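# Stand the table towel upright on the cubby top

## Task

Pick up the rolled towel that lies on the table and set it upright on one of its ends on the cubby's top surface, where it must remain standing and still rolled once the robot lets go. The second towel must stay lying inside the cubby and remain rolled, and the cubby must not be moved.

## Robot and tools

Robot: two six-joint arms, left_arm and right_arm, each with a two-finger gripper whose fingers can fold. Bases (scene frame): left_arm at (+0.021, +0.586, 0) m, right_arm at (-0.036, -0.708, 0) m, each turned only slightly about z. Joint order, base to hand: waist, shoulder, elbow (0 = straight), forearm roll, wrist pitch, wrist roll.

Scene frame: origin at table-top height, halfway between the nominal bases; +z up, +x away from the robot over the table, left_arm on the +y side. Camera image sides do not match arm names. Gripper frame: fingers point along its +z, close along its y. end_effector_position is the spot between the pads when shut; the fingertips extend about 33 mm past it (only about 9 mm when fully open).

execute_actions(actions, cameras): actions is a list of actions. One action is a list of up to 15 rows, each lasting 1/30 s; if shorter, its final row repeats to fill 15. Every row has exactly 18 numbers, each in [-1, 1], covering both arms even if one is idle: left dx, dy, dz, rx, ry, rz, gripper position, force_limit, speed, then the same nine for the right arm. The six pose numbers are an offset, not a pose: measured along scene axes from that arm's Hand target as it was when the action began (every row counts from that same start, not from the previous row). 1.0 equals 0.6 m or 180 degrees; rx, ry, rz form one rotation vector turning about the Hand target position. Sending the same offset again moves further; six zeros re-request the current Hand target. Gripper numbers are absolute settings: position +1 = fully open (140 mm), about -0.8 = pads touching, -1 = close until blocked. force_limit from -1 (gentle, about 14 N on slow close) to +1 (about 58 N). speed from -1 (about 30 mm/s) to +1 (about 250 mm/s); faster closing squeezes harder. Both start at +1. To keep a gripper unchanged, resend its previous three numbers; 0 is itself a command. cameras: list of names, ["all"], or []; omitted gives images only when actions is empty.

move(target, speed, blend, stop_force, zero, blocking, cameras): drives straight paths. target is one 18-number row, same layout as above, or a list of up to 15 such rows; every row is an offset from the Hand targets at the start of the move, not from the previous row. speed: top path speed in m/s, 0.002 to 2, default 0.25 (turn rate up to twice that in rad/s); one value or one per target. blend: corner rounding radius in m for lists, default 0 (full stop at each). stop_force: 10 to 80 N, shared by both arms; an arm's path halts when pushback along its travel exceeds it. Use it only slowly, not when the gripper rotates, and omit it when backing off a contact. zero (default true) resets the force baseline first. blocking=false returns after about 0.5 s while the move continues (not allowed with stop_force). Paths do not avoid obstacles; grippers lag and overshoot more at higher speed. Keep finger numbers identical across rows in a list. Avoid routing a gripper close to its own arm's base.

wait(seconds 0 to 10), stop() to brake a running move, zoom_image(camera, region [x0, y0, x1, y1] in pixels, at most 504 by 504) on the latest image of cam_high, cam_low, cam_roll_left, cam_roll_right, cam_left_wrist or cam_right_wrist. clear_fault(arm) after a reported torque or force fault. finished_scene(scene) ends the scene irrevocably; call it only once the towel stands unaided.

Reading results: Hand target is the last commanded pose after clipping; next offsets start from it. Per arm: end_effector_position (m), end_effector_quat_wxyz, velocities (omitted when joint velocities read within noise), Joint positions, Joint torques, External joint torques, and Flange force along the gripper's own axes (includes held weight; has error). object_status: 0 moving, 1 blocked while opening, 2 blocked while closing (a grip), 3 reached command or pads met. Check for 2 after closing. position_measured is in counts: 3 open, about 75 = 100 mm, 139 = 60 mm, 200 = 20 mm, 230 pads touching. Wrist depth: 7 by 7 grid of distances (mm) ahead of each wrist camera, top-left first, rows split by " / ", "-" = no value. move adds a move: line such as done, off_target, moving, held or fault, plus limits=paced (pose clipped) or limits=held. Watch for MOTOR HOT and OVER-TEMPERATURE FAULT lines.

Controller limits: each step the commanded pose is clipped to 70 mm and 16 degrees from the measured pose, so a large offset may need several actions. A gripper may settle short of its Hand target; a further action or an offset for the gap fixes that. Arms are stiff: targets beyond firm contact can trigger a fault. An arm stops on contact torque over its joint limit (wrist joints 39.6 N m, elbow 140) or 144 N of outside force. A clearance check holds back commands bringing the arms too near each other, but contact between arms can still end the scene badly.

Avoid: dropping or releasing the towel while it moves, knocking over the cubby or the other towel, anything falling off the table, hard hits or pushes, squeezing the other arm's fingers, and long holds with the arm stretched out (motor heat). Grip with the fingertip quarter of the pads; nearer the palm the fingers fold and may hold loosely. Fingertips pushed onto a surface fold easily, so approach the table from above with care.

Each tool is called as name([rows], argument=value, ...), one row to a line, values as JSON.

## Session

Scene 1 done. Look at scene 2.

execute_actions(actions=[])

Scene clock: 0.00 s.
left_arm: end_effector_position=(+0.7191, +0.1873, +0.2921) position_measured=3 object_status=3 end_effector_quat_wxyz=(+0.035, +0.817, -0.516, +0.256) | right_arm: end_effector_position=(+0.0176, -0.2315, +0.1445) position_measured=3 object_status=3 end_effector_quat_wxyz=(-0.360, +0.188, +0.835, +0.371)
Joint positions: left_arm=[-0.575 0.182 1.721 -0.13 0.727 2.245] | right_arm=[0.745 0.01 2.57 1.43 1.079 -1.511]
Joint velocities: within noise
Joint torques (N m): no reading
External joint torques (N m): no reading
Flange force (N): no reading
Wrist depth (mm): cam_left_wrist=[1663 1628 1533 1494 463 447 429 / 1640 1553 1504 1414 453 437 279 / 1617 1543 1457 463 445 428 277 / 1574 153 1440 450 433 418 137 / 109 1457 461 441 422 408 113 / 1494 1431 451 432 412 397 383 / 1414 1389 438 420 406 390 377] | cam_right_wrist=[1457 1623 1894 546 4058 2952 2612 / 288 328 386 472 601 800 693 / 260 291 332 396 491 628 724 / 237 139 299 346 413 479 136 / - 236 268 305 358 416 116 / 198 219 242 276 316 366 422 / 191 202 223 249 282 292 306]
Hand target: left_arm +0.7191, +0.1873, +0.2921; +0.035, +0.817, -0.516, +0.256 | right_arm +0.0176, -0.2315, +0.1445; -0.360, +0.188, +0.835, +0.371
Tool commands: left_gripper/position=+1.0 left_gripper/force_limit=+1.0 left_gripper/speed=+1.0 right_gripper/position=+1.0 right_gripper/force_limit=+1.0 right_gripper/speed=+1.0

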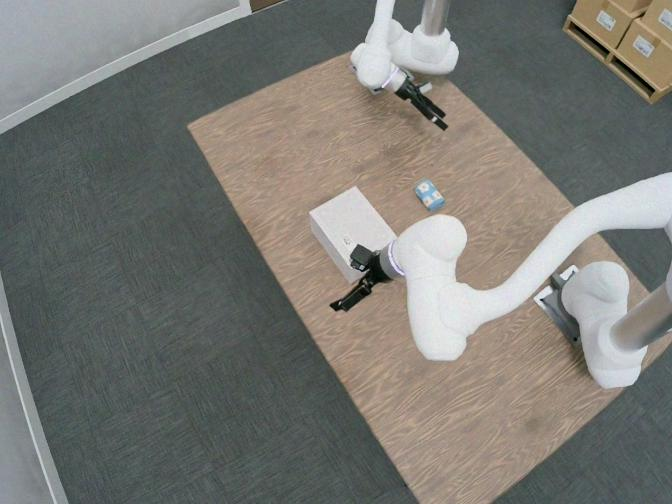

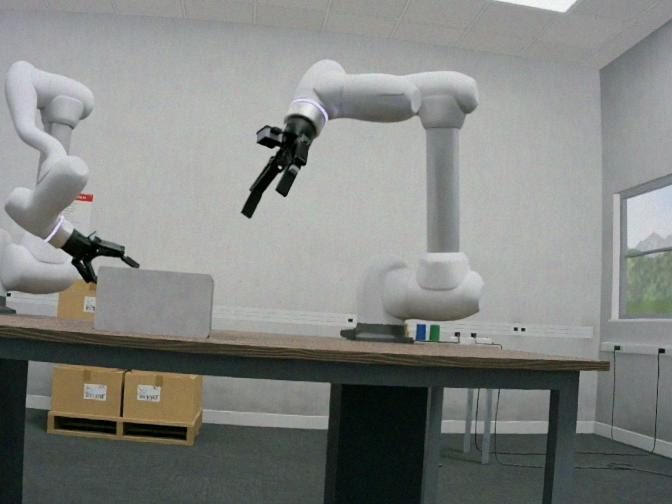

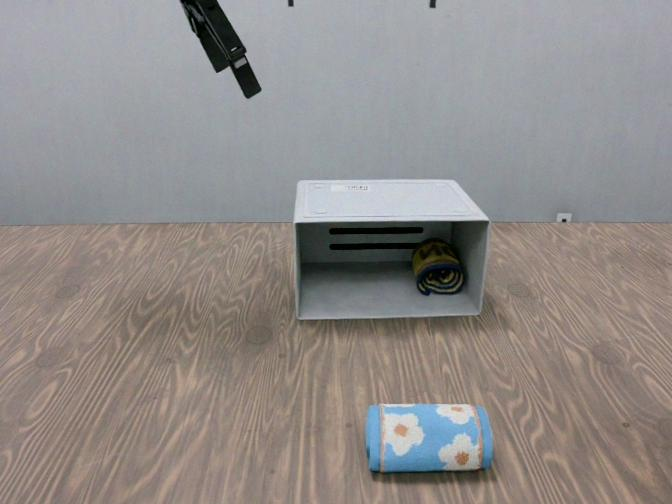

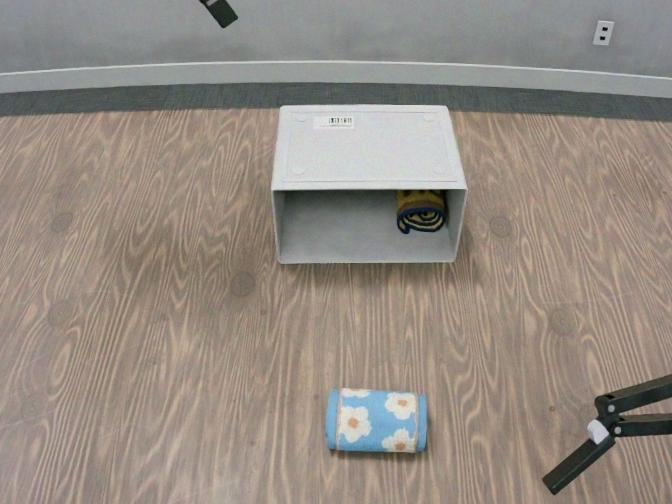

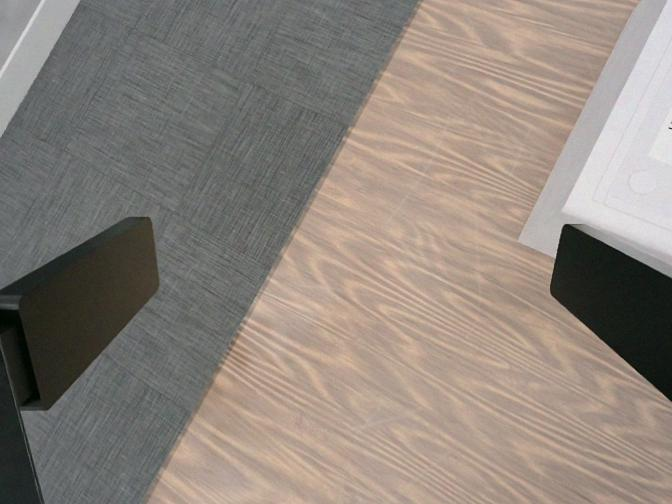

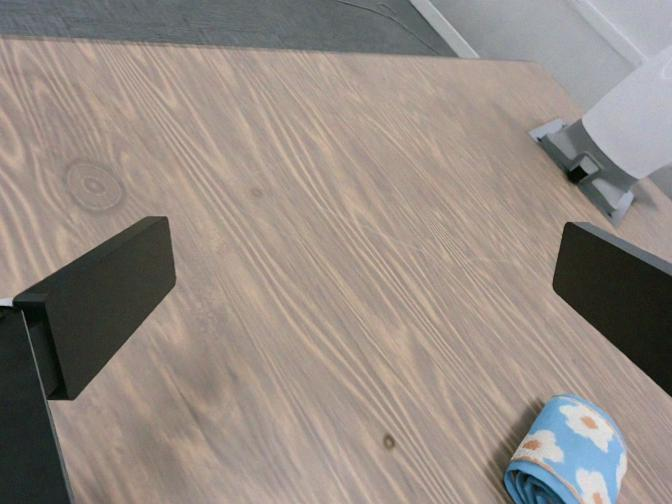

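move(target=[-0.5485, -0.3122, 0.2632, 0.0262, 0.0756, -0.1524, 1, 1, 1, 0.1, -0.2, 0.1, 0, 0, 0, 1, 1, 1], speed=0.35, cameras=["cam_left_wrist", "cam_high"])

Scene clock: 26.27 s.
left_arm: end_effector_position=(+0.3900, +0.0000, +0.4500) position_measured=3 object_status=3 end_effector_quat_wxyz=(+0.122, +0.697, -0.696, +0.121) | right_arm: end_effector_position=(+0.0776, -0.3515, +0.2045) position_measured=3 object_status=3 end_effector_quat_wxyz=(-0.360, +0.188, +0.835, +0.371)
Joint positions: left_arm=[-1.015 0.065 1.521 -0.203 1.274 2.207] | right_arm=[0.285 -0.163 2.544 1.032 1.409 -1.417]
Joint torques (N m): left_arm=[0.58 -52.37 -43.71 3.64 -0.45 -0.11] | right_arm=[0.36 -16.54 -31.88 3.58 2.1 0.12]
External joint torques (N m): left_arm=[-0.93 2.45 0.5 0.05 -0.34 0.11] | right_arm=[-0.4 2.45 0.96 -0.46 -0.3 -0.1]
Flange force (N): left_arm=[2.5 -0.6 2.6] | right_arm=[-7.5 -1.4 0.9]
Wrist depth (mm): cam_left_wrist=[601 605 607 609 612 616 615 / 604 592 604 609 612 610 615 / 601 459 458 605 605 612 615 / 599 142 461 602 610 607 137 / 109 458 604 605 607 612 113 / 599 599 605 607 609 610 610 / 599 599 601 609 612 612 612] | cam_right_wrist=[1525 - 584 2914 3071 3342 2772 / 361 408 480 586 750 939 786 / 326 362 419 501 614 800 913 / 297 139 373 433 512 593 136 / - 291 334 382 449 542 116 / 247 272 305 344 393 468 524 / 239 253 279 312 350 407 465]
Hand target: left_arm +0.3900, +0.0000, +0.4500; +0.122, +0.697, -0.696, +0.121 | right_arm +0.0776, -0.3515, +0.2045; -0.360, +0.188, +0.835, +0.371
Off the commanded pose: left_arm 0.000 m, 0 deg | right_arm 0.000 m, 0 deg.
move: done
Images, in order (width x height): cam_high 672x504, cam_left_wrist 672x504.

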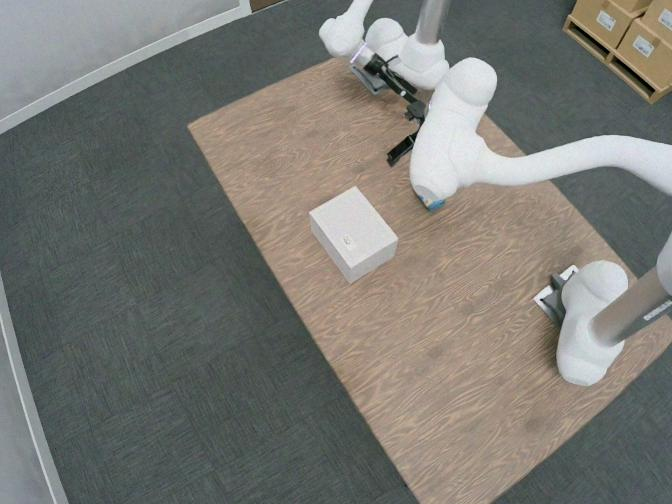

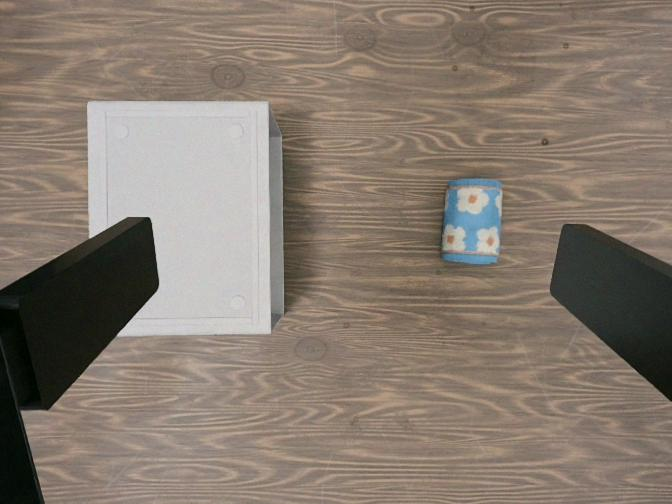

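move(target=[-0.3117, -0.0793, -0.5833, 0.1099, -0.0030, -0.0170, 0.7, -0.5, 0, 0, 0, 0, 0, 0, 0, 1, 1, 1], speed=0.3, cameras=["cam_left_wrist", "cam_roll_left"])

Scene clock: 46.40 s.
left_arm: end_effector_position=(+0.2030, -0.0475, +0.1001) position_measured=41 object_status=3 end_effector_quat_wxyz=(+0.000, -0.688, +0.726, +0.000) | right_arm: end_effector_position=(+0.0776, -0.3515, +0.2045) position_measured=3 object_status=3 end_effector_quat_wxyz=(-0.360, +0.188, +0.835, +0.371)
Joint positions: left_arm=[-1.392 0.316 1.841 0 0.984 1.852] | right_arm=[0.285 -0.163 2.544 1.032 1.409 -1.417]
Joint torques (N m): left_arm=[0.8 -70.94 -35.97 3.54 0.27 -0.15] | right_arm=[0.67 -16.36 -31.73 3.59 2.13 0.09]
External joint torques (N m): left_arm=[-1.13 3.15 0.55 0.07 -0.33 0.15] | right_arm=[-0.69 2.3 0.81 -0.47 -0.33 -0.07]
Flange force (N): left_arm=[3.4 0.4 4.0] | right_arm=[-7.3 -1.7 -0.1]
Wrist depth (mm): cam_left_wrist=[210 210 210 211 212 212 213 / 221 221 219 185 221 223 224 / 234 234 231 194 233 236 237 / 244 127 249 204 247 152 248 / - 118 264 265 265 262 98 / - 281 283 283 284 285 - / - 302 304 304 305 305 -] | cam_right_wrist=[1612 1735 2185 2706 3342 - 2674 / 360 407 476 587 753 939 784 / 325 361 421 496 613 784 839 / 297 139 371 435 519 592 136 / - 293 335 381 447 530 116 / 247 271 303 342 393 448 522 / 241 253 279 310 351 404 464]
Hand target: left_arm +0.2029, -0.0476, +0.1000; +0.000, +0.688, -0.726, +0.000 | right_arm +0.0776, -0.3515, +0.2045; -0.360, +0.188, +0.835, +0.371
Off the commanded pose: left_arm 0.000 m, 0 deg | right_arm 0.000 m, 0 deg.
move: done
Images, in order (width x height): cam_roll_left 672x504, cam_left_wrist 672x504.

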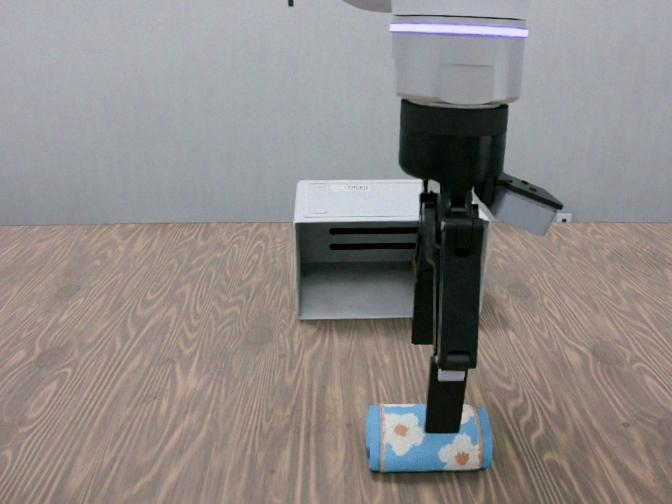

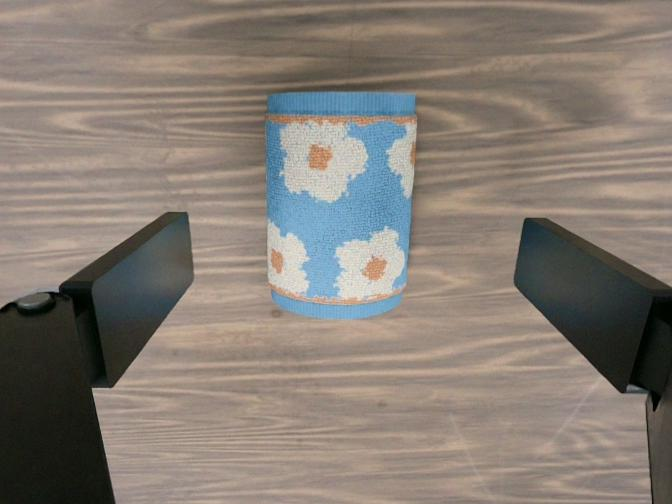

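move([
  [0.0073, 0.0007, -0.1167, 0, 0, 0, 0.7, -0.5, 0, 0, 0, 0, 0, 0, 0, 1, 1, 1],
  [0.0073, 0.0007, -0.1167, 0, 0, 0, -0.35, -0.5, -0.3, 0, 0, 0, 0, 0, 0, 1, 1, 1],
], speed=0.15, cameras=["cam_left_wrist", "cam_roll_left", "cam_low"])

Scene clock: 52.77 s.
left_arm: end_effector_position=(+0.2073, -0.0471, +0.0300) position_measured=173 object_status=0 end_effector_quat_wxyz=(+0.000, -0.688, +0.726, +0.000) | right_arm: end_effector_position=(+0.0776, -0.3515, +0.2045) position_measured=3 object_status=3 end_effector_quat_wxyz=(-0.360, +0.188, +0.835, +0.371)
Joint positions: left_arm=[-1.385 0.388 1.892 0 0.862 1.858] | right_arm=[0.285 -0.163 2.544 1.032 1.409 -1.417]
Joint torques (N m): left_arm=[2.8 -71.33 -31.22 4.17 0.02 -0.1] | right_arm=[0.77 -16.52 -31.95 3.58 2.13 0.05]
External joint torques (N m): left_arm=[-2.73 -0.6 -1.04 -0.86 -0.08 0.1] | right_arm=[-0.71 2.27 1.04 -0.47 -0.32 -0.03]
Flange force (N): left_arm=[2.3 3.4 -1.2] | right_arm=[-7.1 -2.0 -0.1]
Wrist depth (mm): cam_left_wrist=[146 146 147 147 147 148 150 / 154 154 155 116 152 156 156 / 162 163 163 113 113 164 165 / 170 171 133 116 118 173 175 / - - 116 124 123 88 94 / - - 197 134 193 - - / - - 211 212 212 - -] | cam_right_wrist=[1601 1709 529 2643 2990 - 792 / 358 407 476 587 750 988 784 / 323 363 416 501 609 809 878 / 296 139 372 435 520 598 136 / - 291 336 382 446 478 116 / 248 273 306 344 395 454 500 / 239 253 278 310 352 407 468]
Hand target: left_arm +0.2073, -0.0471, +0.0300; +0.000, +0.688, -0.726, +0.000 | right_arm +0.0776, -0.3515, +0.2045; -0.360, +0.188, +0.835, +0.371
Off the commanded pose: left_arm 0.000 m, 0 deg | right_arm 0.000 m, 0 deg.
move: done
Images, in order (width x height): cam_low 672x504, cam_roll_left 672x504, cam_left_wrist 672x504.

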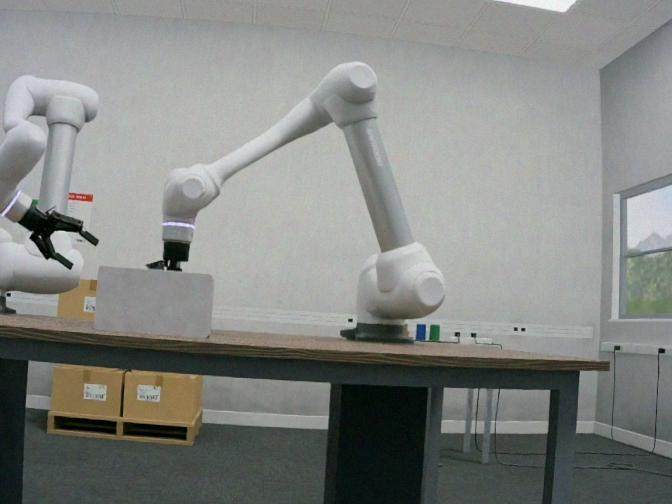

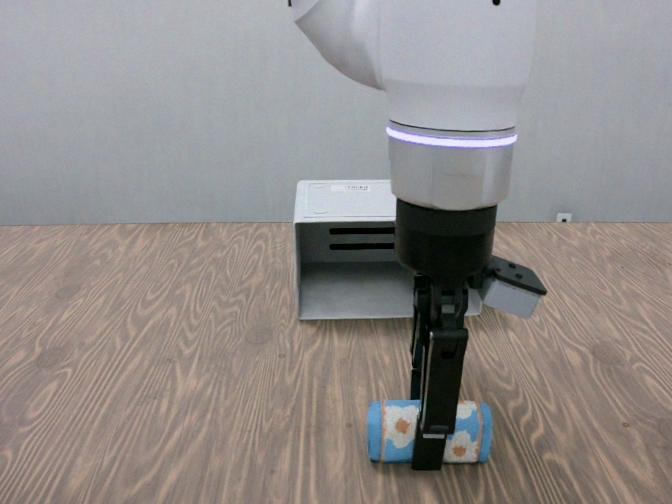

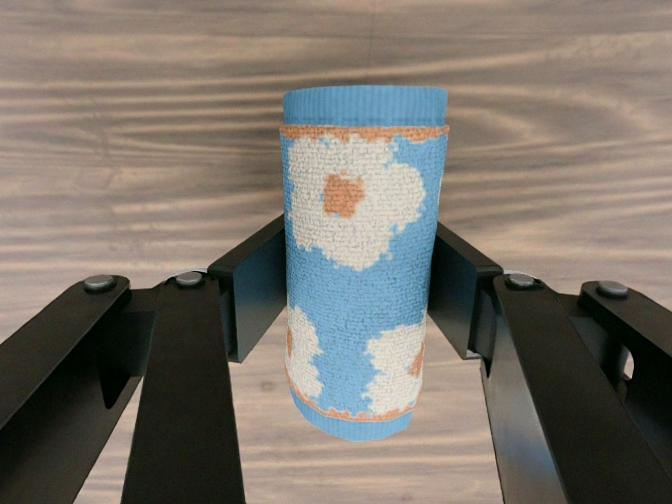

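move(target=[0, 0, 0.06, 0, 0, 0, -0.35, -0.5, -0.3, 0, 0, 0, 0, 0, 0, 1, 1, 1], speed=0.08, cameras=["cam_left_wrist", "cam_roll_left"])

Scene clock: 55.87 s.
left_arm: end_effector_position=(+0.2073, -0.0471, +0.0660) position_measured=173 object_status=3 end_effector_quat_wxyz=(+0.000, -0.688, +0.726, +0.000) | right_arm: end_effector_position=(+0.0776, -0.3515, +0.2045) position_measured=3 object_status=3 end_effector_quat_wxyz=(-0.360, +0.188, +0.835, +0.371)
Joint positions: left_arm=[-1.385 0.35 1.867 0 0.925 1.858] | right_arm=[0.285 -0.163 2.544 1.032 1.409 -1.417]
Joint torques (N m): left_arm=[0.67 -73.08 -34.4 3.43 0.25 -0.02] | right_arm=[0.97 -16.89 -31.8 3.57 2.13 0.1]
External joint torques (N m): left_arm=[-0.79 3.41 0.5 0.04 -0.3 0.02] | right_arm=[-1.02 2.81 0.87 -0.44 -0.33 -0.08]
Flange force (N): left_arm=[3.5 0.0 4.4] | right_arm=[-8.9 -2.0 -0.7]
Wrist depth (mm): cam_left_wrist=[179 179 181 180 180 181 181 / 190 188 189 109 186 190 191 / 199 199 200 113 132 201 202 / 210 209 140 117 126 213 214 / - 89 108 125 128 93 93 / - - 234 134 - - - / - - - 259 - - -] | cam_right_wrist=[1557 1804 2250 2674 3247 - 809 / 360 411 482 586 760 951 784 / 326 362 421 496 616 800 867 / 296 151 370 435 515 600 136 / - 293 334 385 447 495 116 / - 273 306 343 395 448 527 / 239 253 280 310 353 407 465]
Hand target: left_arm +0.2073, -0.0471, +0.0660; +0.000, +0.688, -0.726, +0.000 | right_arm +0.0776, -0.3515, +0.2045; -0.360, +0.188, +0.835, +0.371
Off the commanded pose: left_arm 0.000 m, 0 deg | right_arm 0.000 m, 0 deg.
move: done
Images, in order (width x height): cam_roll_left 672x504, cam_left_wrist 672x504.

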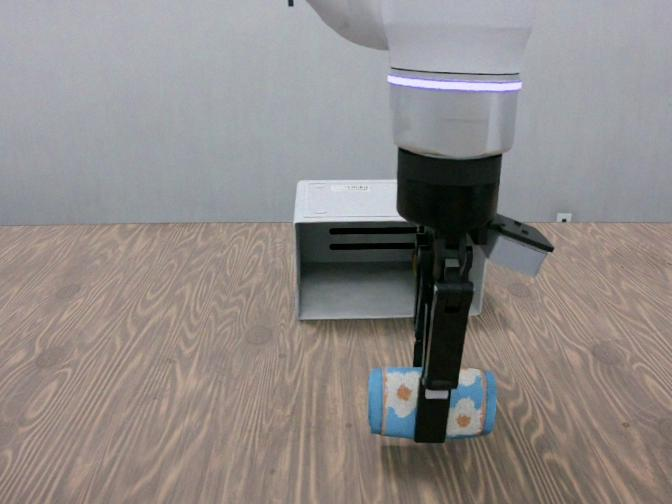

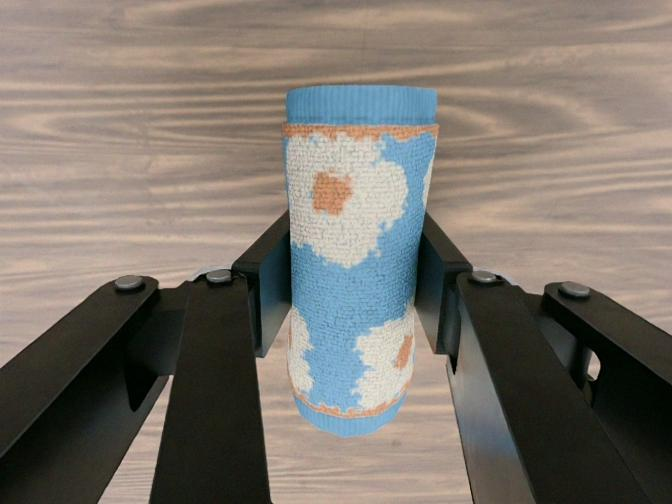

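move([
  [0.04, 0.02, 0.15, 0, 0, 0, -0.4, -0.5, -0.3, 0, 0, 0, 0, 0, 0, 1, 1, 1],
  [0.3545, 0.1618, 0.4233, -0.4993, 0.027, 0, -0.4, -0.5, -0.3, 0, 0, 0, 0, 0, 0, 1, 1, 1],
  [0.5878, 0.1385, 0.2817, -0.4993, 0.027, 0, -0.4, -0.5, -0.3, 0, 0, 0, 0, 0, 0, 1, 1, 1],
], speed=[0.2, 0.28, 0.2], blend=[0.03, 0.04, 0], cameras=["cam_high", "cam_low", "cam_roll_left", "cam_roll_right", "cam_left_wrist"])

Scene clock: 68.30 s.
left_arm: end_effector_position=(+0.5600, +0.0360, +0.2351) position_measured=179 object_status=3 end_effector_quat_wxyz=(+0.514, +0.486, -0.513, +0.486) | right_arm: end_effector_position=(+0.0776, -0.3515, +0.2045) position_measured=3 object_status=3 end_effector_quat_wxyz=(-0.360, +0.188, +0.835, +0.371)
Joint positions: left_arm=[-0.479 0.484 2.073 -1.889 1.367 4.16] | right_arm=[0.285 -0.163 2.544 1.032 1.409 -1.417]
Joint torques (N m): left_arm=[0.52 -73.16 -21.68 -2.54 2.69 -0.08] | right_arm=[0.56 -16.33 -31.71 3.59 2.12 0.1]
External joint torques (N m): left_arm=[-0.34 3.46 0.76 0.37 -0.31 0.1] | right_arm=[-0.5 2.11 0.79 -0.48 -0.31 -0.08]
Flange force (N): left_arm=[-5.4 -1.9 1.0] | right_arm=[-6.7 -1.5 0.2]
Wrist depth (mm): cam_left_wrist=[- - - 2811 2434 669 - / - - - 107 3066 930 604 / 3325 - - 112 3191 3148 806 / 2845 3234 125 115 126 915 908 / - - 112 124 125 94 95 / - - - 132 - 68 - / - - - 185 - - -] | cam_right_wrist=[1546 1748 2104 2583 3392 3497 815 / 361 410 479 589 750 931 800 / 325 363 418 501 613 803 913 / 297 151 373 434 518 595 136 / - 293 334 383 448 521 116 / - 273 305 343 395 463 530 / 240 253 279 312 352 404 465]
Hand target: left_arm +0.5600, +0.0360, +0.2350; +0.514, +0.486, -0.513, +0.486 | right_arm +0.0776, -0.3515, +0.2045; -0.360, +0.188, +0.835, +0.371
Off the commanded pose: left_arm 0.000 m, 0 deg | right_arm 0.000 m, 0 deg.
move: done
Images, in order (width x height): cam_high 672x504, cam_low 672x504, cam_roll_left 672x504, cam_roll_right 672x504, cam_left_wrist 672x504.

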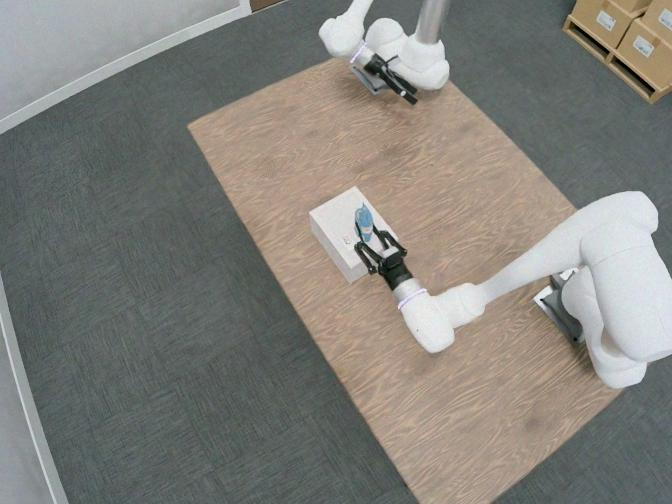

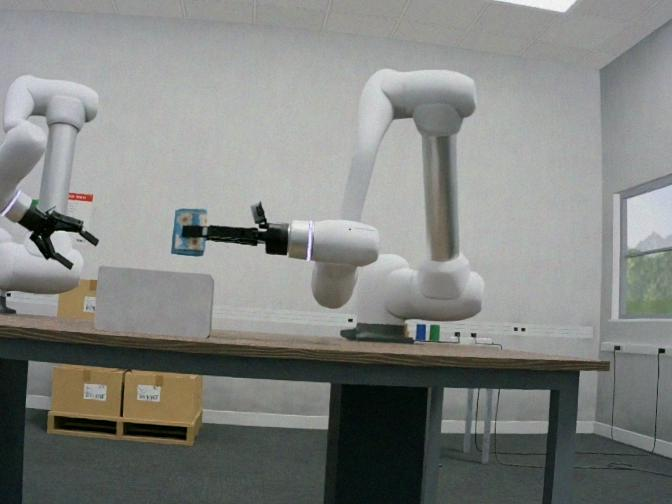

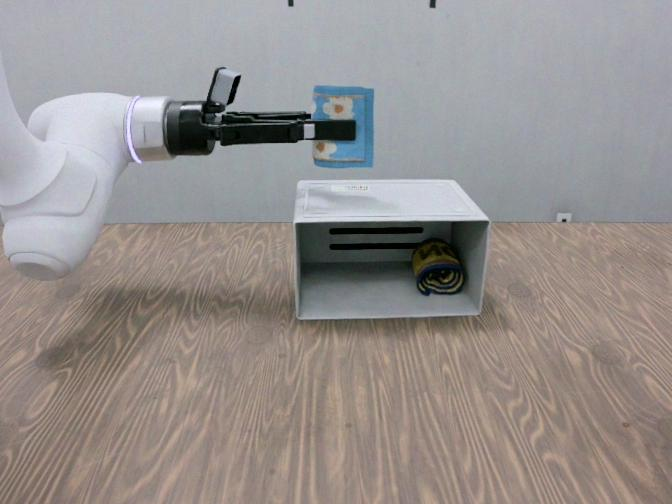

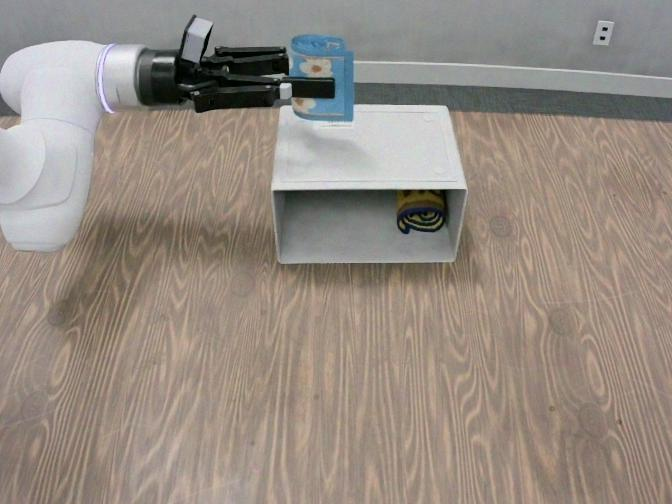

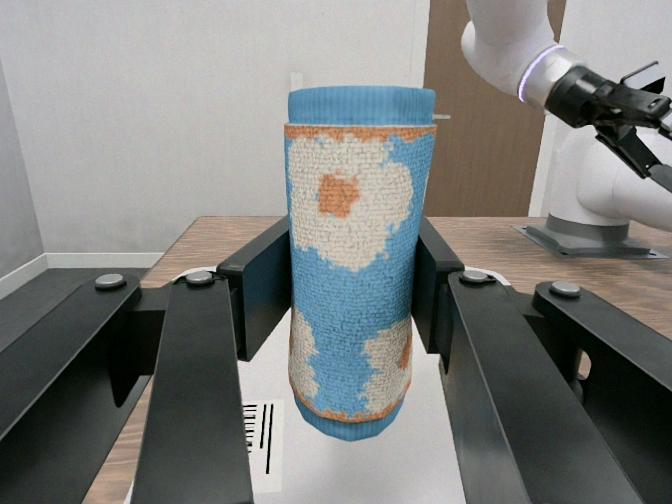

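move([
  [0, 0, -0.04, 0, 0, 0, -0.4, -0.5, -0.3, 0, 0, 0, 0, 0, 0, 1, 1, 1],
  [0, 0, -0.1, 0, 0, 0, -0.4, -0.5, -0.3, 0, 0, 0, 0, 0, 0, 1, 1, 1],
], speed=[0.08, 0.02], stop_force=10, cameras=["cam_low", "cam_roll_left", "cam_roll_right", "cam_left_wrist"])

Scene clock: 75.13 s.
left_arm: end_effector_position=(+0.5600, +0.0360, +0.1855) position_measured=179 object_status=3 end_effector_quat_wxyz=(+0.514, +0.486, -0.513, +0.486) | right_arm: end_effector_position=(+0.0776, -0.3515, +0.2045) position_measured=3 object_status=3 end_effector_quat_wxyz=(-0.360, +0.188, +0.835, +0.371)
Joint positions: left_arm=[-0.479 0.563 2.082 -1.905 1.395 4.245] | right_arm=[0.285 -0.163 2.544 1.032 1.409 -1.417]
Joint torques (N m): left_arm=[0.03 -70.84 -14.86 -0.86 0.55 -0.09] | right_arm=[0.61 -16.62 -31.8 3.62 2.09 0.06]
External joint torques (N m): left_arm=[0.04 -2.61 -2.76 -1.06 1.95 0.1] | right_arm=[-0.67 2.57 0.86 -0.49 -0.29 -0.04]
Flange force (N): left_arm=[3.0 -2.0 0.8] | right_arm=[-7.9 -1.6 0.0]
Wrist depth (mm): cam_left_wrist=[- - - - 3066 661 601 / 2485 2951 - 108 2989 3107 643 / 2745 - - 113 124 3107 843 / 3107 792 125 116 121 757 764 / - - 109 123 125 94 95 / - - 146 134 - 68 - / - - - 122 124 - -] | cam_right_wrist=[1515 1748 2207 2772 3551 - 2952 / 362 407 483 587 753 935 786 / 324 362 420 495 613 797 902 / 297 139 374 433 511 592 136 / - 291 334 384 449 524 116 / 247 272 303 342 393 464 524 / 240 251 279 312 351 407 465]
Hand target: left_arm +0.5600, +0.0360, +0.1855; +0.514, +0.486, -0.513, +0.486 (not the last commanded pose) | right_arm +0.0776, -0.3515, +0.2045; -0.360, +0.188, +0.835, +0.371
Off the commanded pose: left_arm 0.010 m, 0 deg | right_arm 0.000 m, 0 deg.
move: contact (left_arm); path passed 1 of 2 targets
Images, in order (width x height): cam_low 672x504, cam_roll_left 672x504, cam_roll_right 672x504, cam_left_wrist 672x504.

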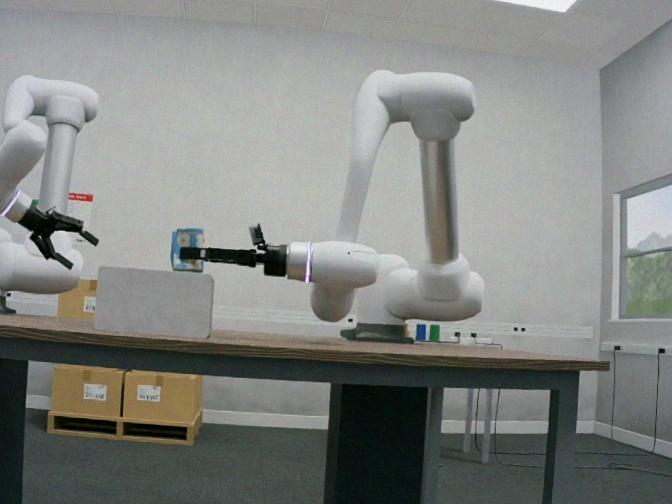

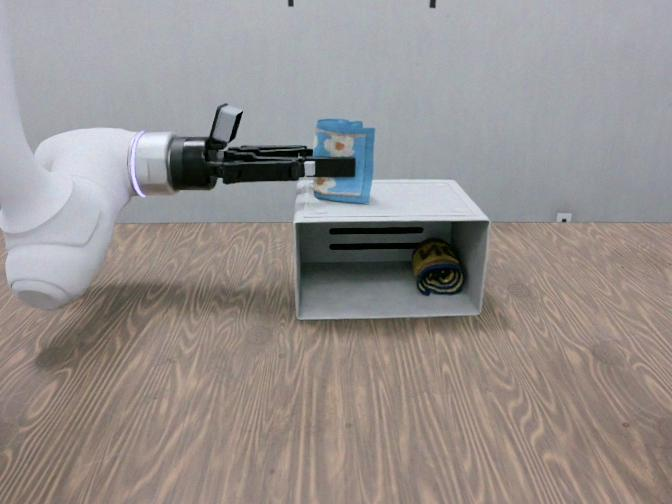

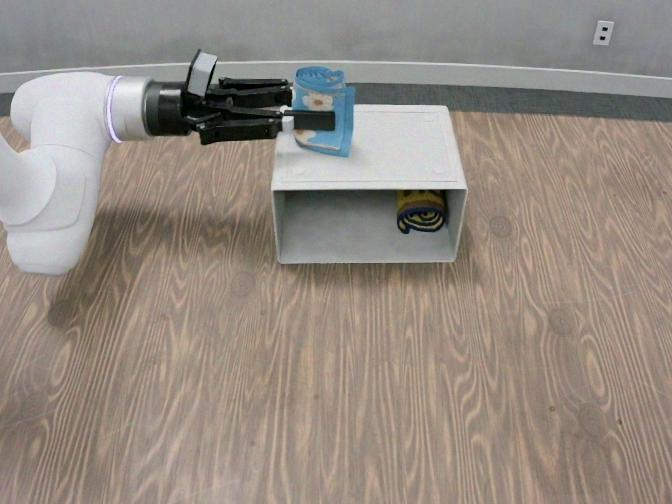

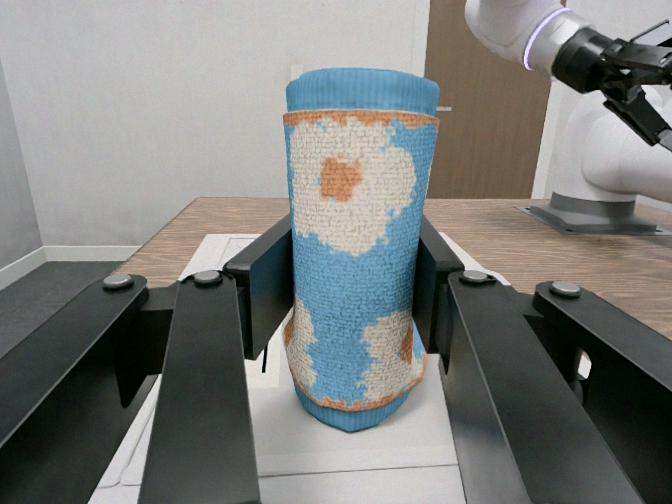

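zoom_image(camera="cam_roll_right", region=[270, 50, 380, 170])

zoom_image(camera="cam_low", region=[140, 210, 270, 300])

zoom_image(camera="cam_roll_left", region=[280, 100, 400, 220])

Scaled by 4.200.

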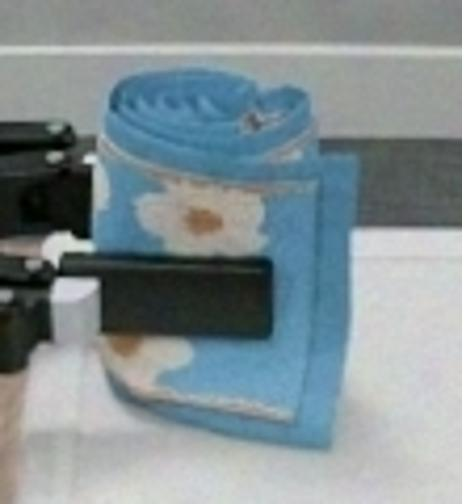

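Scaled by 3.877.

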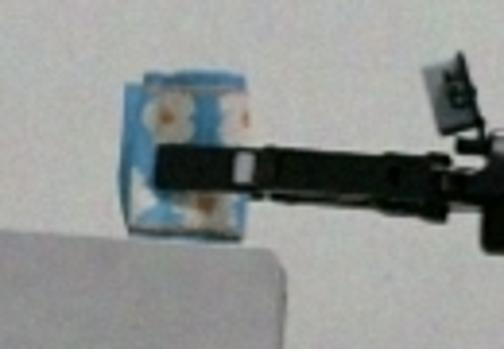

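Scaled by 4.200.

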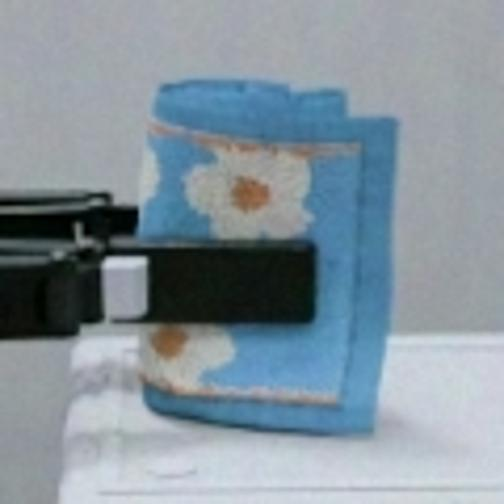

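move([
  [0, 0, 0.003, 0, 0, 0, -0.4, -0.5, -0.3, 0, 0, 0, 0, 0, 0, 1, 1, 1],
  [0, 0, 0.003, 0, 0, 0, 1, -0.5, -0.9, 0, 0, 0, 0, 0, 0, 1, 1, 1],
], speed=0.02, cameras=["cam_low", "cam_roll_left", "cam_roll_right", "cam_left_wrist"])

zoom_image(camera="cam_roll_right", region=[270, 50, 380, 170])

zoom_image(camera="cam_low", region=[140, 210, 270, 300])

Scene clock: 87.70 s.
left_arm: end_effector_position=(+0.5600, +0.0360, +0.1872) position_measured=3 object_status=0 end_effector_quat_wxyz=(+0.514, +0.486, -0.513, +0.486) | right_arm: end_effector_position=(+0.0776, -0.3515, +0.2045) position_measured=3 object_status=3 end_effector_quat_wxyz=(-0.360, +0.188, +0.835, +0.371)
Joint positions: left_arm=[-0.479 0.56 2.082 -1.905 1.394 4.242] | right_arm=[0.285 -0.163 2.544 1.032 1.409 -1.417]
Joint torques (N m): left_arm=[0.35 -76.52 -18.07 -2.16 2.61 -0.07] | right_arm=[0.66 -16.55 -31.81 3.54 2.14 0.05]
External joint torques (N m): left_arm=[-0.18 3.23 0.35 0.26 -0.17 0.07] | right_arm=[-0.71 2.57 0.89 -0.42 -0.34 -0.03]
Flange force (N): left_arm=[-5.2 -2.1 0.7] | right_arm=[-7.9 -1.6 0.2]
Wrist depth (mm): cam_left_wrist=[- - - - 3191 673 609 / - - 2845 110 117 2989 640 / - - - 115 124 3234 843 / - 141 299 120 129 754 137 / 109 189 204 129 151 197 113 / - 152 155 138 150 158 150 / 124 123 123 130 125 127 128] | cam_right_wrist=[- 1790 2165 - 3392 3726 803 / 360 407 482 586 748 955 795 / 326 361 421 503 614 795 920 / 296 151 371 430 517 598 136 / - 298 334 383 451 525 116 / 247 272 305 343 392 462 521 / 240 252 280 310 351 408 466]
Hand target: left_arm +0.5600, +0.0360, +0.1873; +0.514, +0.486, -0.513, +0.486 | right_arm +0.0776, -0.3515, +0.2045; -0.360, +0.188, +0.835, +0.371
Off the commanded pose: left_arm 0.000 m, 0 deg | right_arm 0.000 m, 0 deg.
move: done
Images, in order (width x height): cam_low 672x504, cam_roll_left 672x504, cam_roll_right 672x504, cam_left_wrist 672x504.

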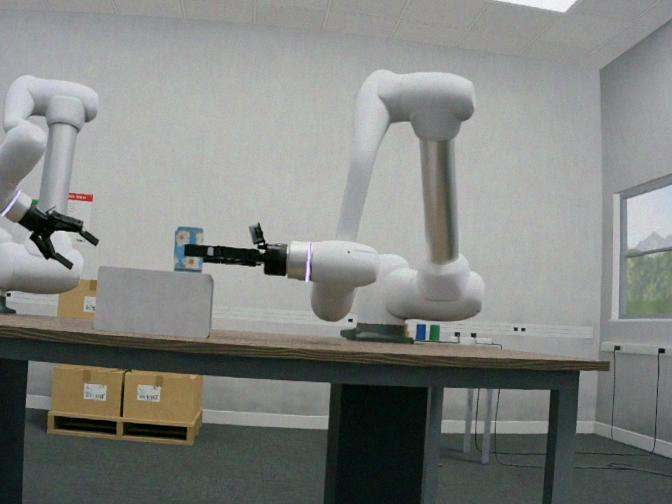

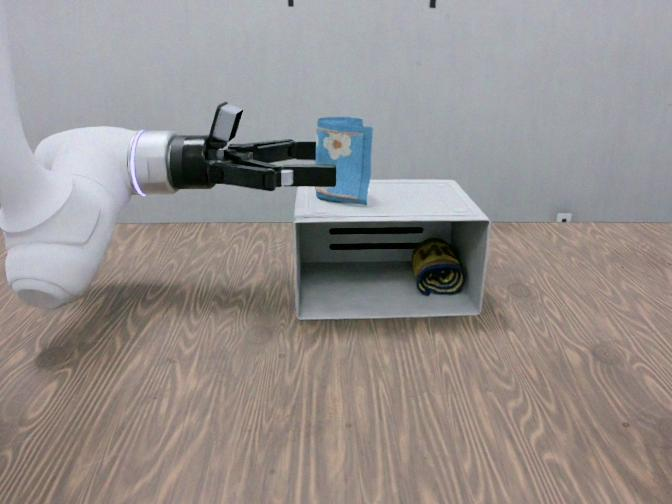

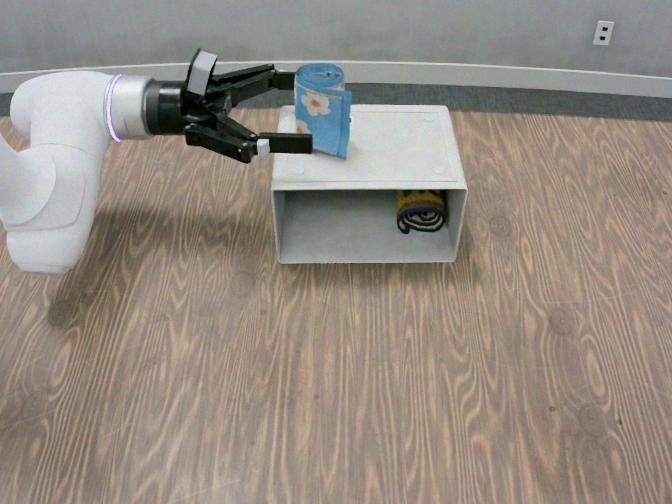

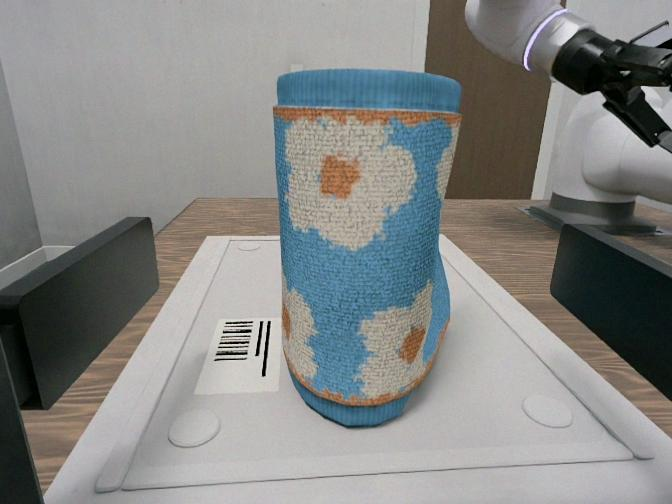

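Scaled by 4.200.

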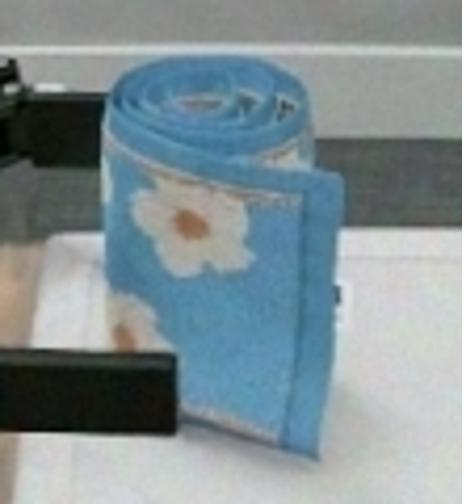

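Scaled by 3.877.

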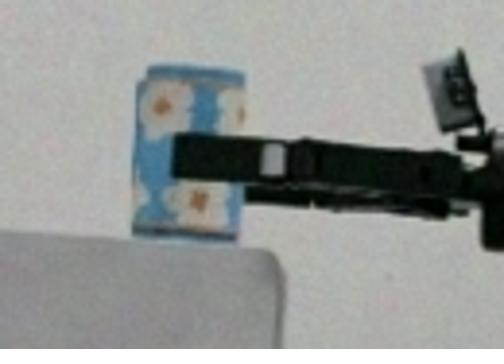

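move([
  [0.0138, 0.25, 0, 0, 0, 0, 1, -0.5, -0.9, 0, 0, 0, 0, 0, 0, 1, 1, 1],
  [0, 0.1667, 0.338, 0.2365, 0.1024, 0.1151, 1, -0.5, -0.9, 0, 0, 0, 0, 0, 0, 1, 1, 1],
  [0.0033, -0.0267, 0.2962, 0.4730, 0.2047, 0.2302, 1, -0.5, -0.9, 0, 0, 0, 0, 0, 0, 1, 1, 1],
], speed=[0.12, 0.35, 0.35], blend=[0.03, 0.05, 0], cameras=["cam_low", "cam_roll_left", "cam_left_wrist"])

Scene clock: 102.30 s.
left_arm: end_effector_position=(+0.5620, +0.0200, +0.3650) position_measured=3 object_status=3 end_effector_quat_wxyz=(-0.001, +0.940, -0.342, +0.000) | right_arm: end_effector_position=(+0.0776, -0.3515, +0.2045) position_measured=3 object_status=3 end_effector_quat_wxyz=(-0.360, +0.188, +0.835, +0.371)
Joint positions: left_arm=[-0.901 0.371 1.259 0.001 1.513 1.416] | right_arm=[0.285 -0.163 2.544 1.032 1.409 -1.417]
Joint torques (N m): left_arm=[0.63 -84.76 -43.04 4.42 0.34 -0.07] | right_arm=[0.65 -16.59 -31.76 3.55 2.08 0.08]
External joint torques (N m): left_arm=[-0.46 4.17 0.54 -0.05 -0.39 0.07] | right_arm=[-0.68 2.56 0.84 -0.43 -0.28 -0.06]
Flange force (N): left_arm=[5.4 1.1 2.0] | right_arm=[-7.9 -1.5 0.0]
Wrist depth (mm): cam_left_wrist=[459 453 455 335 328 337 458 / 480 478 470 346 - 352 484 / 510 503 507 271 359 510 512 / 524 153 542 397 538 529 137 / 109 565 573 573 577 587 113 / 615 609 612 616 613 621 626 / 654 652 660 661 663 665 660] | cam_right_wrist=[1567 1748 2165 2706 3852 3247 909 / 359 410 479 584 753 1001 795 / 324 361 420 503 613 812 898 / 297 140 371 437 515 601 136 / - 292 333 384 450 526 116 / 248 272 305 343 393 465 521 / 239 252 279 311 351 407 465]
Hand target: left_arm +0.5620, +0.0199, +0.3650; -0.001, +0.940, -0.342, +0.000 | right_arm +0.0776, -0.3515, +0.2045; -0.360, +0.188, +0.835, +0.371
Off the commanded pose: left_arm 0.000 m, 0 deg | right_arm 0.000 m, 0 deg.
move: done
Images, in order (width x height): cam_low 672x504, cam_roll_left 672x504, cam_left_wrist 672x504.

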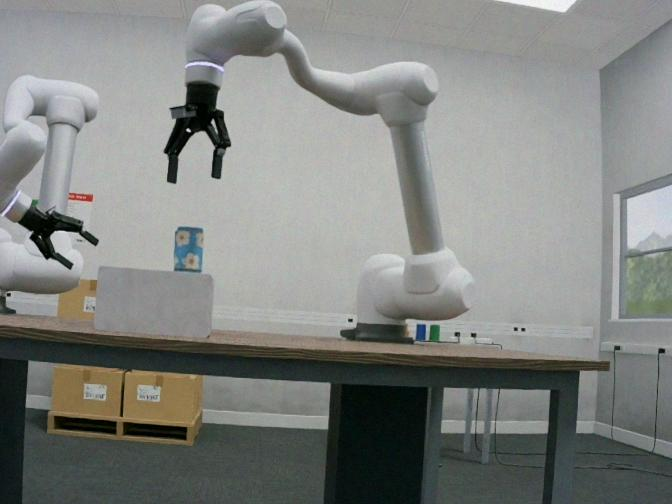

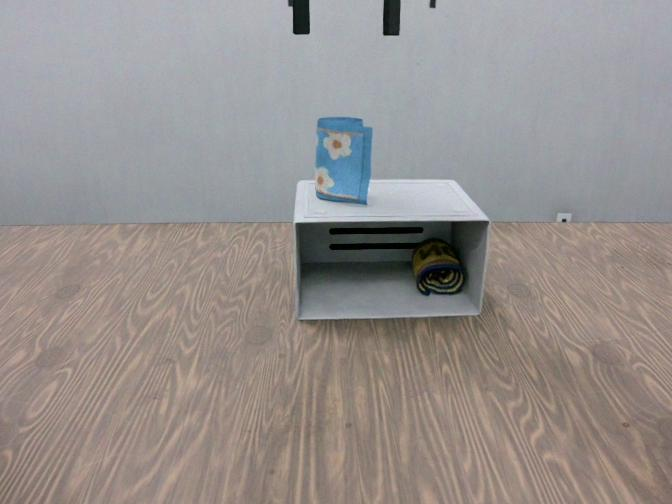

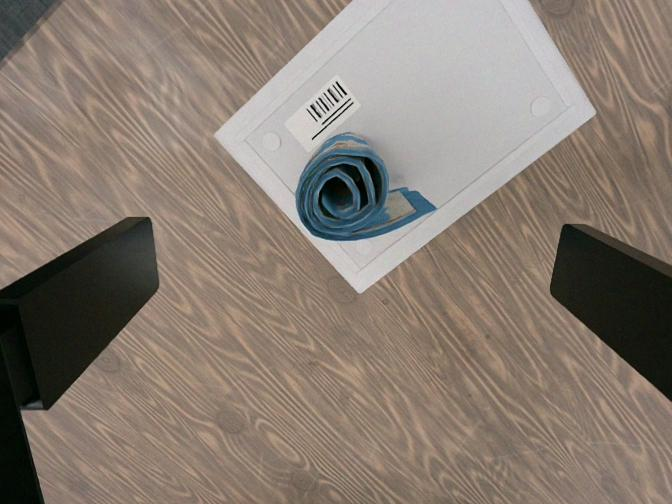

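move([
  [0, 0, -0.05, 0, 0, -0.1111, 1, -0.8, -0.8, 0, 0, 0, 0, 0, 0, 1, 1, 1],
  [0, 0, -0.295, 0, 0, -0.1111, 1, -0.8, -0.8, 0, 0, 0, 0, 0, 0, 1, 1, 1],
  [0, 0, -0.295, 0, 0, -0.1111, -0.25, -0.8, -0.8, 0, 0, 0, 0, 0, 0, 1, 1, 1],
], speed=[0.25, 0.13, 0.1], blend=[0.01, 0, 0], cameras=["cam_low", "cam_left_wrist"])

Scene clock: 120.37 s.
left_arm: end_effector_position=(+0.5620, +0.0199, +0.1880) position_measured=160 object_status=0 end_effector_quat_wxyz=(-0.001, +0.866, -0.500, +0.000) | right_arm: end_effector_position=(+0.0776, -0.3515, +0.2045) position_measured=3 object_status=3 end_effector_quat_wxyz=(-0.360, +0.188, +0.835, +0.371)
Joint positions: left_arm=[-0.901 0.431 1.497 0.001 1.214 1.765] | right_arm=[0.285 -0.163 2.544 1.032 1.409 -1.417]
Joint torques (N m): left_arm=[0.59 -86.6 -40.54 4.04 0.23 -0.02] | right_arm=[0.54 -16.93 -31.73 3.59 2.11 0.07]
External joint torques (N m): left_arm=[-0.7 3.21 0.8 0.03 -0.28 0.02] | right_arm=[-0.57 2.87 0.82 -0.47 -0.31 -0.05]
Flange force (N): left_arm=[2.9 0.2 3.1] | right_arm=[-8.7 -1.1 0.6]
Wrist depth (mm): cam_left_wrist=[291 290 165 165 165 166 166 / 305 303 174 174 174 175 175 / 323 316 183 146 184 184 186 / 341 193 188 90 129 195 347 / - 90 85 93 96 93 86 / - - 67 109 - - - / - - - 101 - - -] | cam_right_wrist=[1525 1762 1863 2706 3726 - 2952 / 361 409 479 592 760 951 792 / 324 364 418 502 613 768 916 / 297 139 374 436 521 600 136 / - 293 335 380 446 522 116 / 247 272 306 341 394 462 525 / 240 253 279 311 351 407 469]
Hand target: left_arm +0.5620, +0.0199, +0.1880; -0.001, +0.866, -0.500, +0.000 | right_arm +0.0776, -0.3515, +0.2045; -0.360, +0.188, +0.835, +0.371
Off the commanded pose: left_arm 0.000 m, 0 deg | right_arm 0.000 m, 0 deg.
move: done
Images, in order (width x height): cam_low 672x504, cam_left_wrist 672x504.

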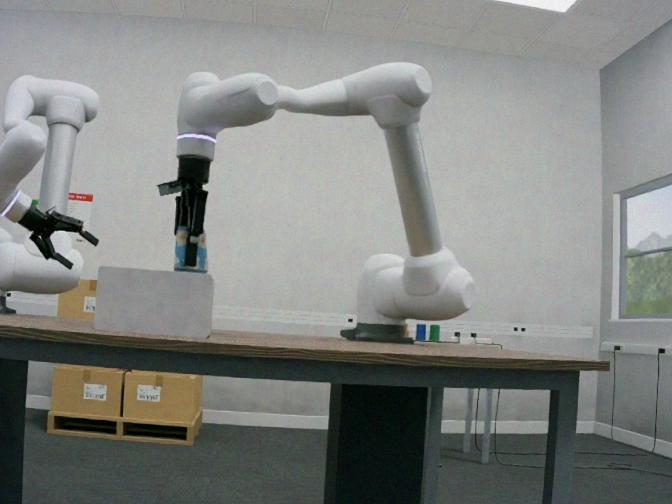

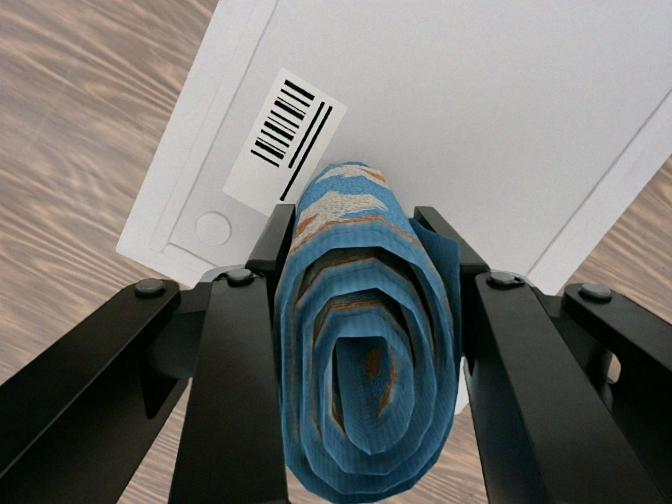

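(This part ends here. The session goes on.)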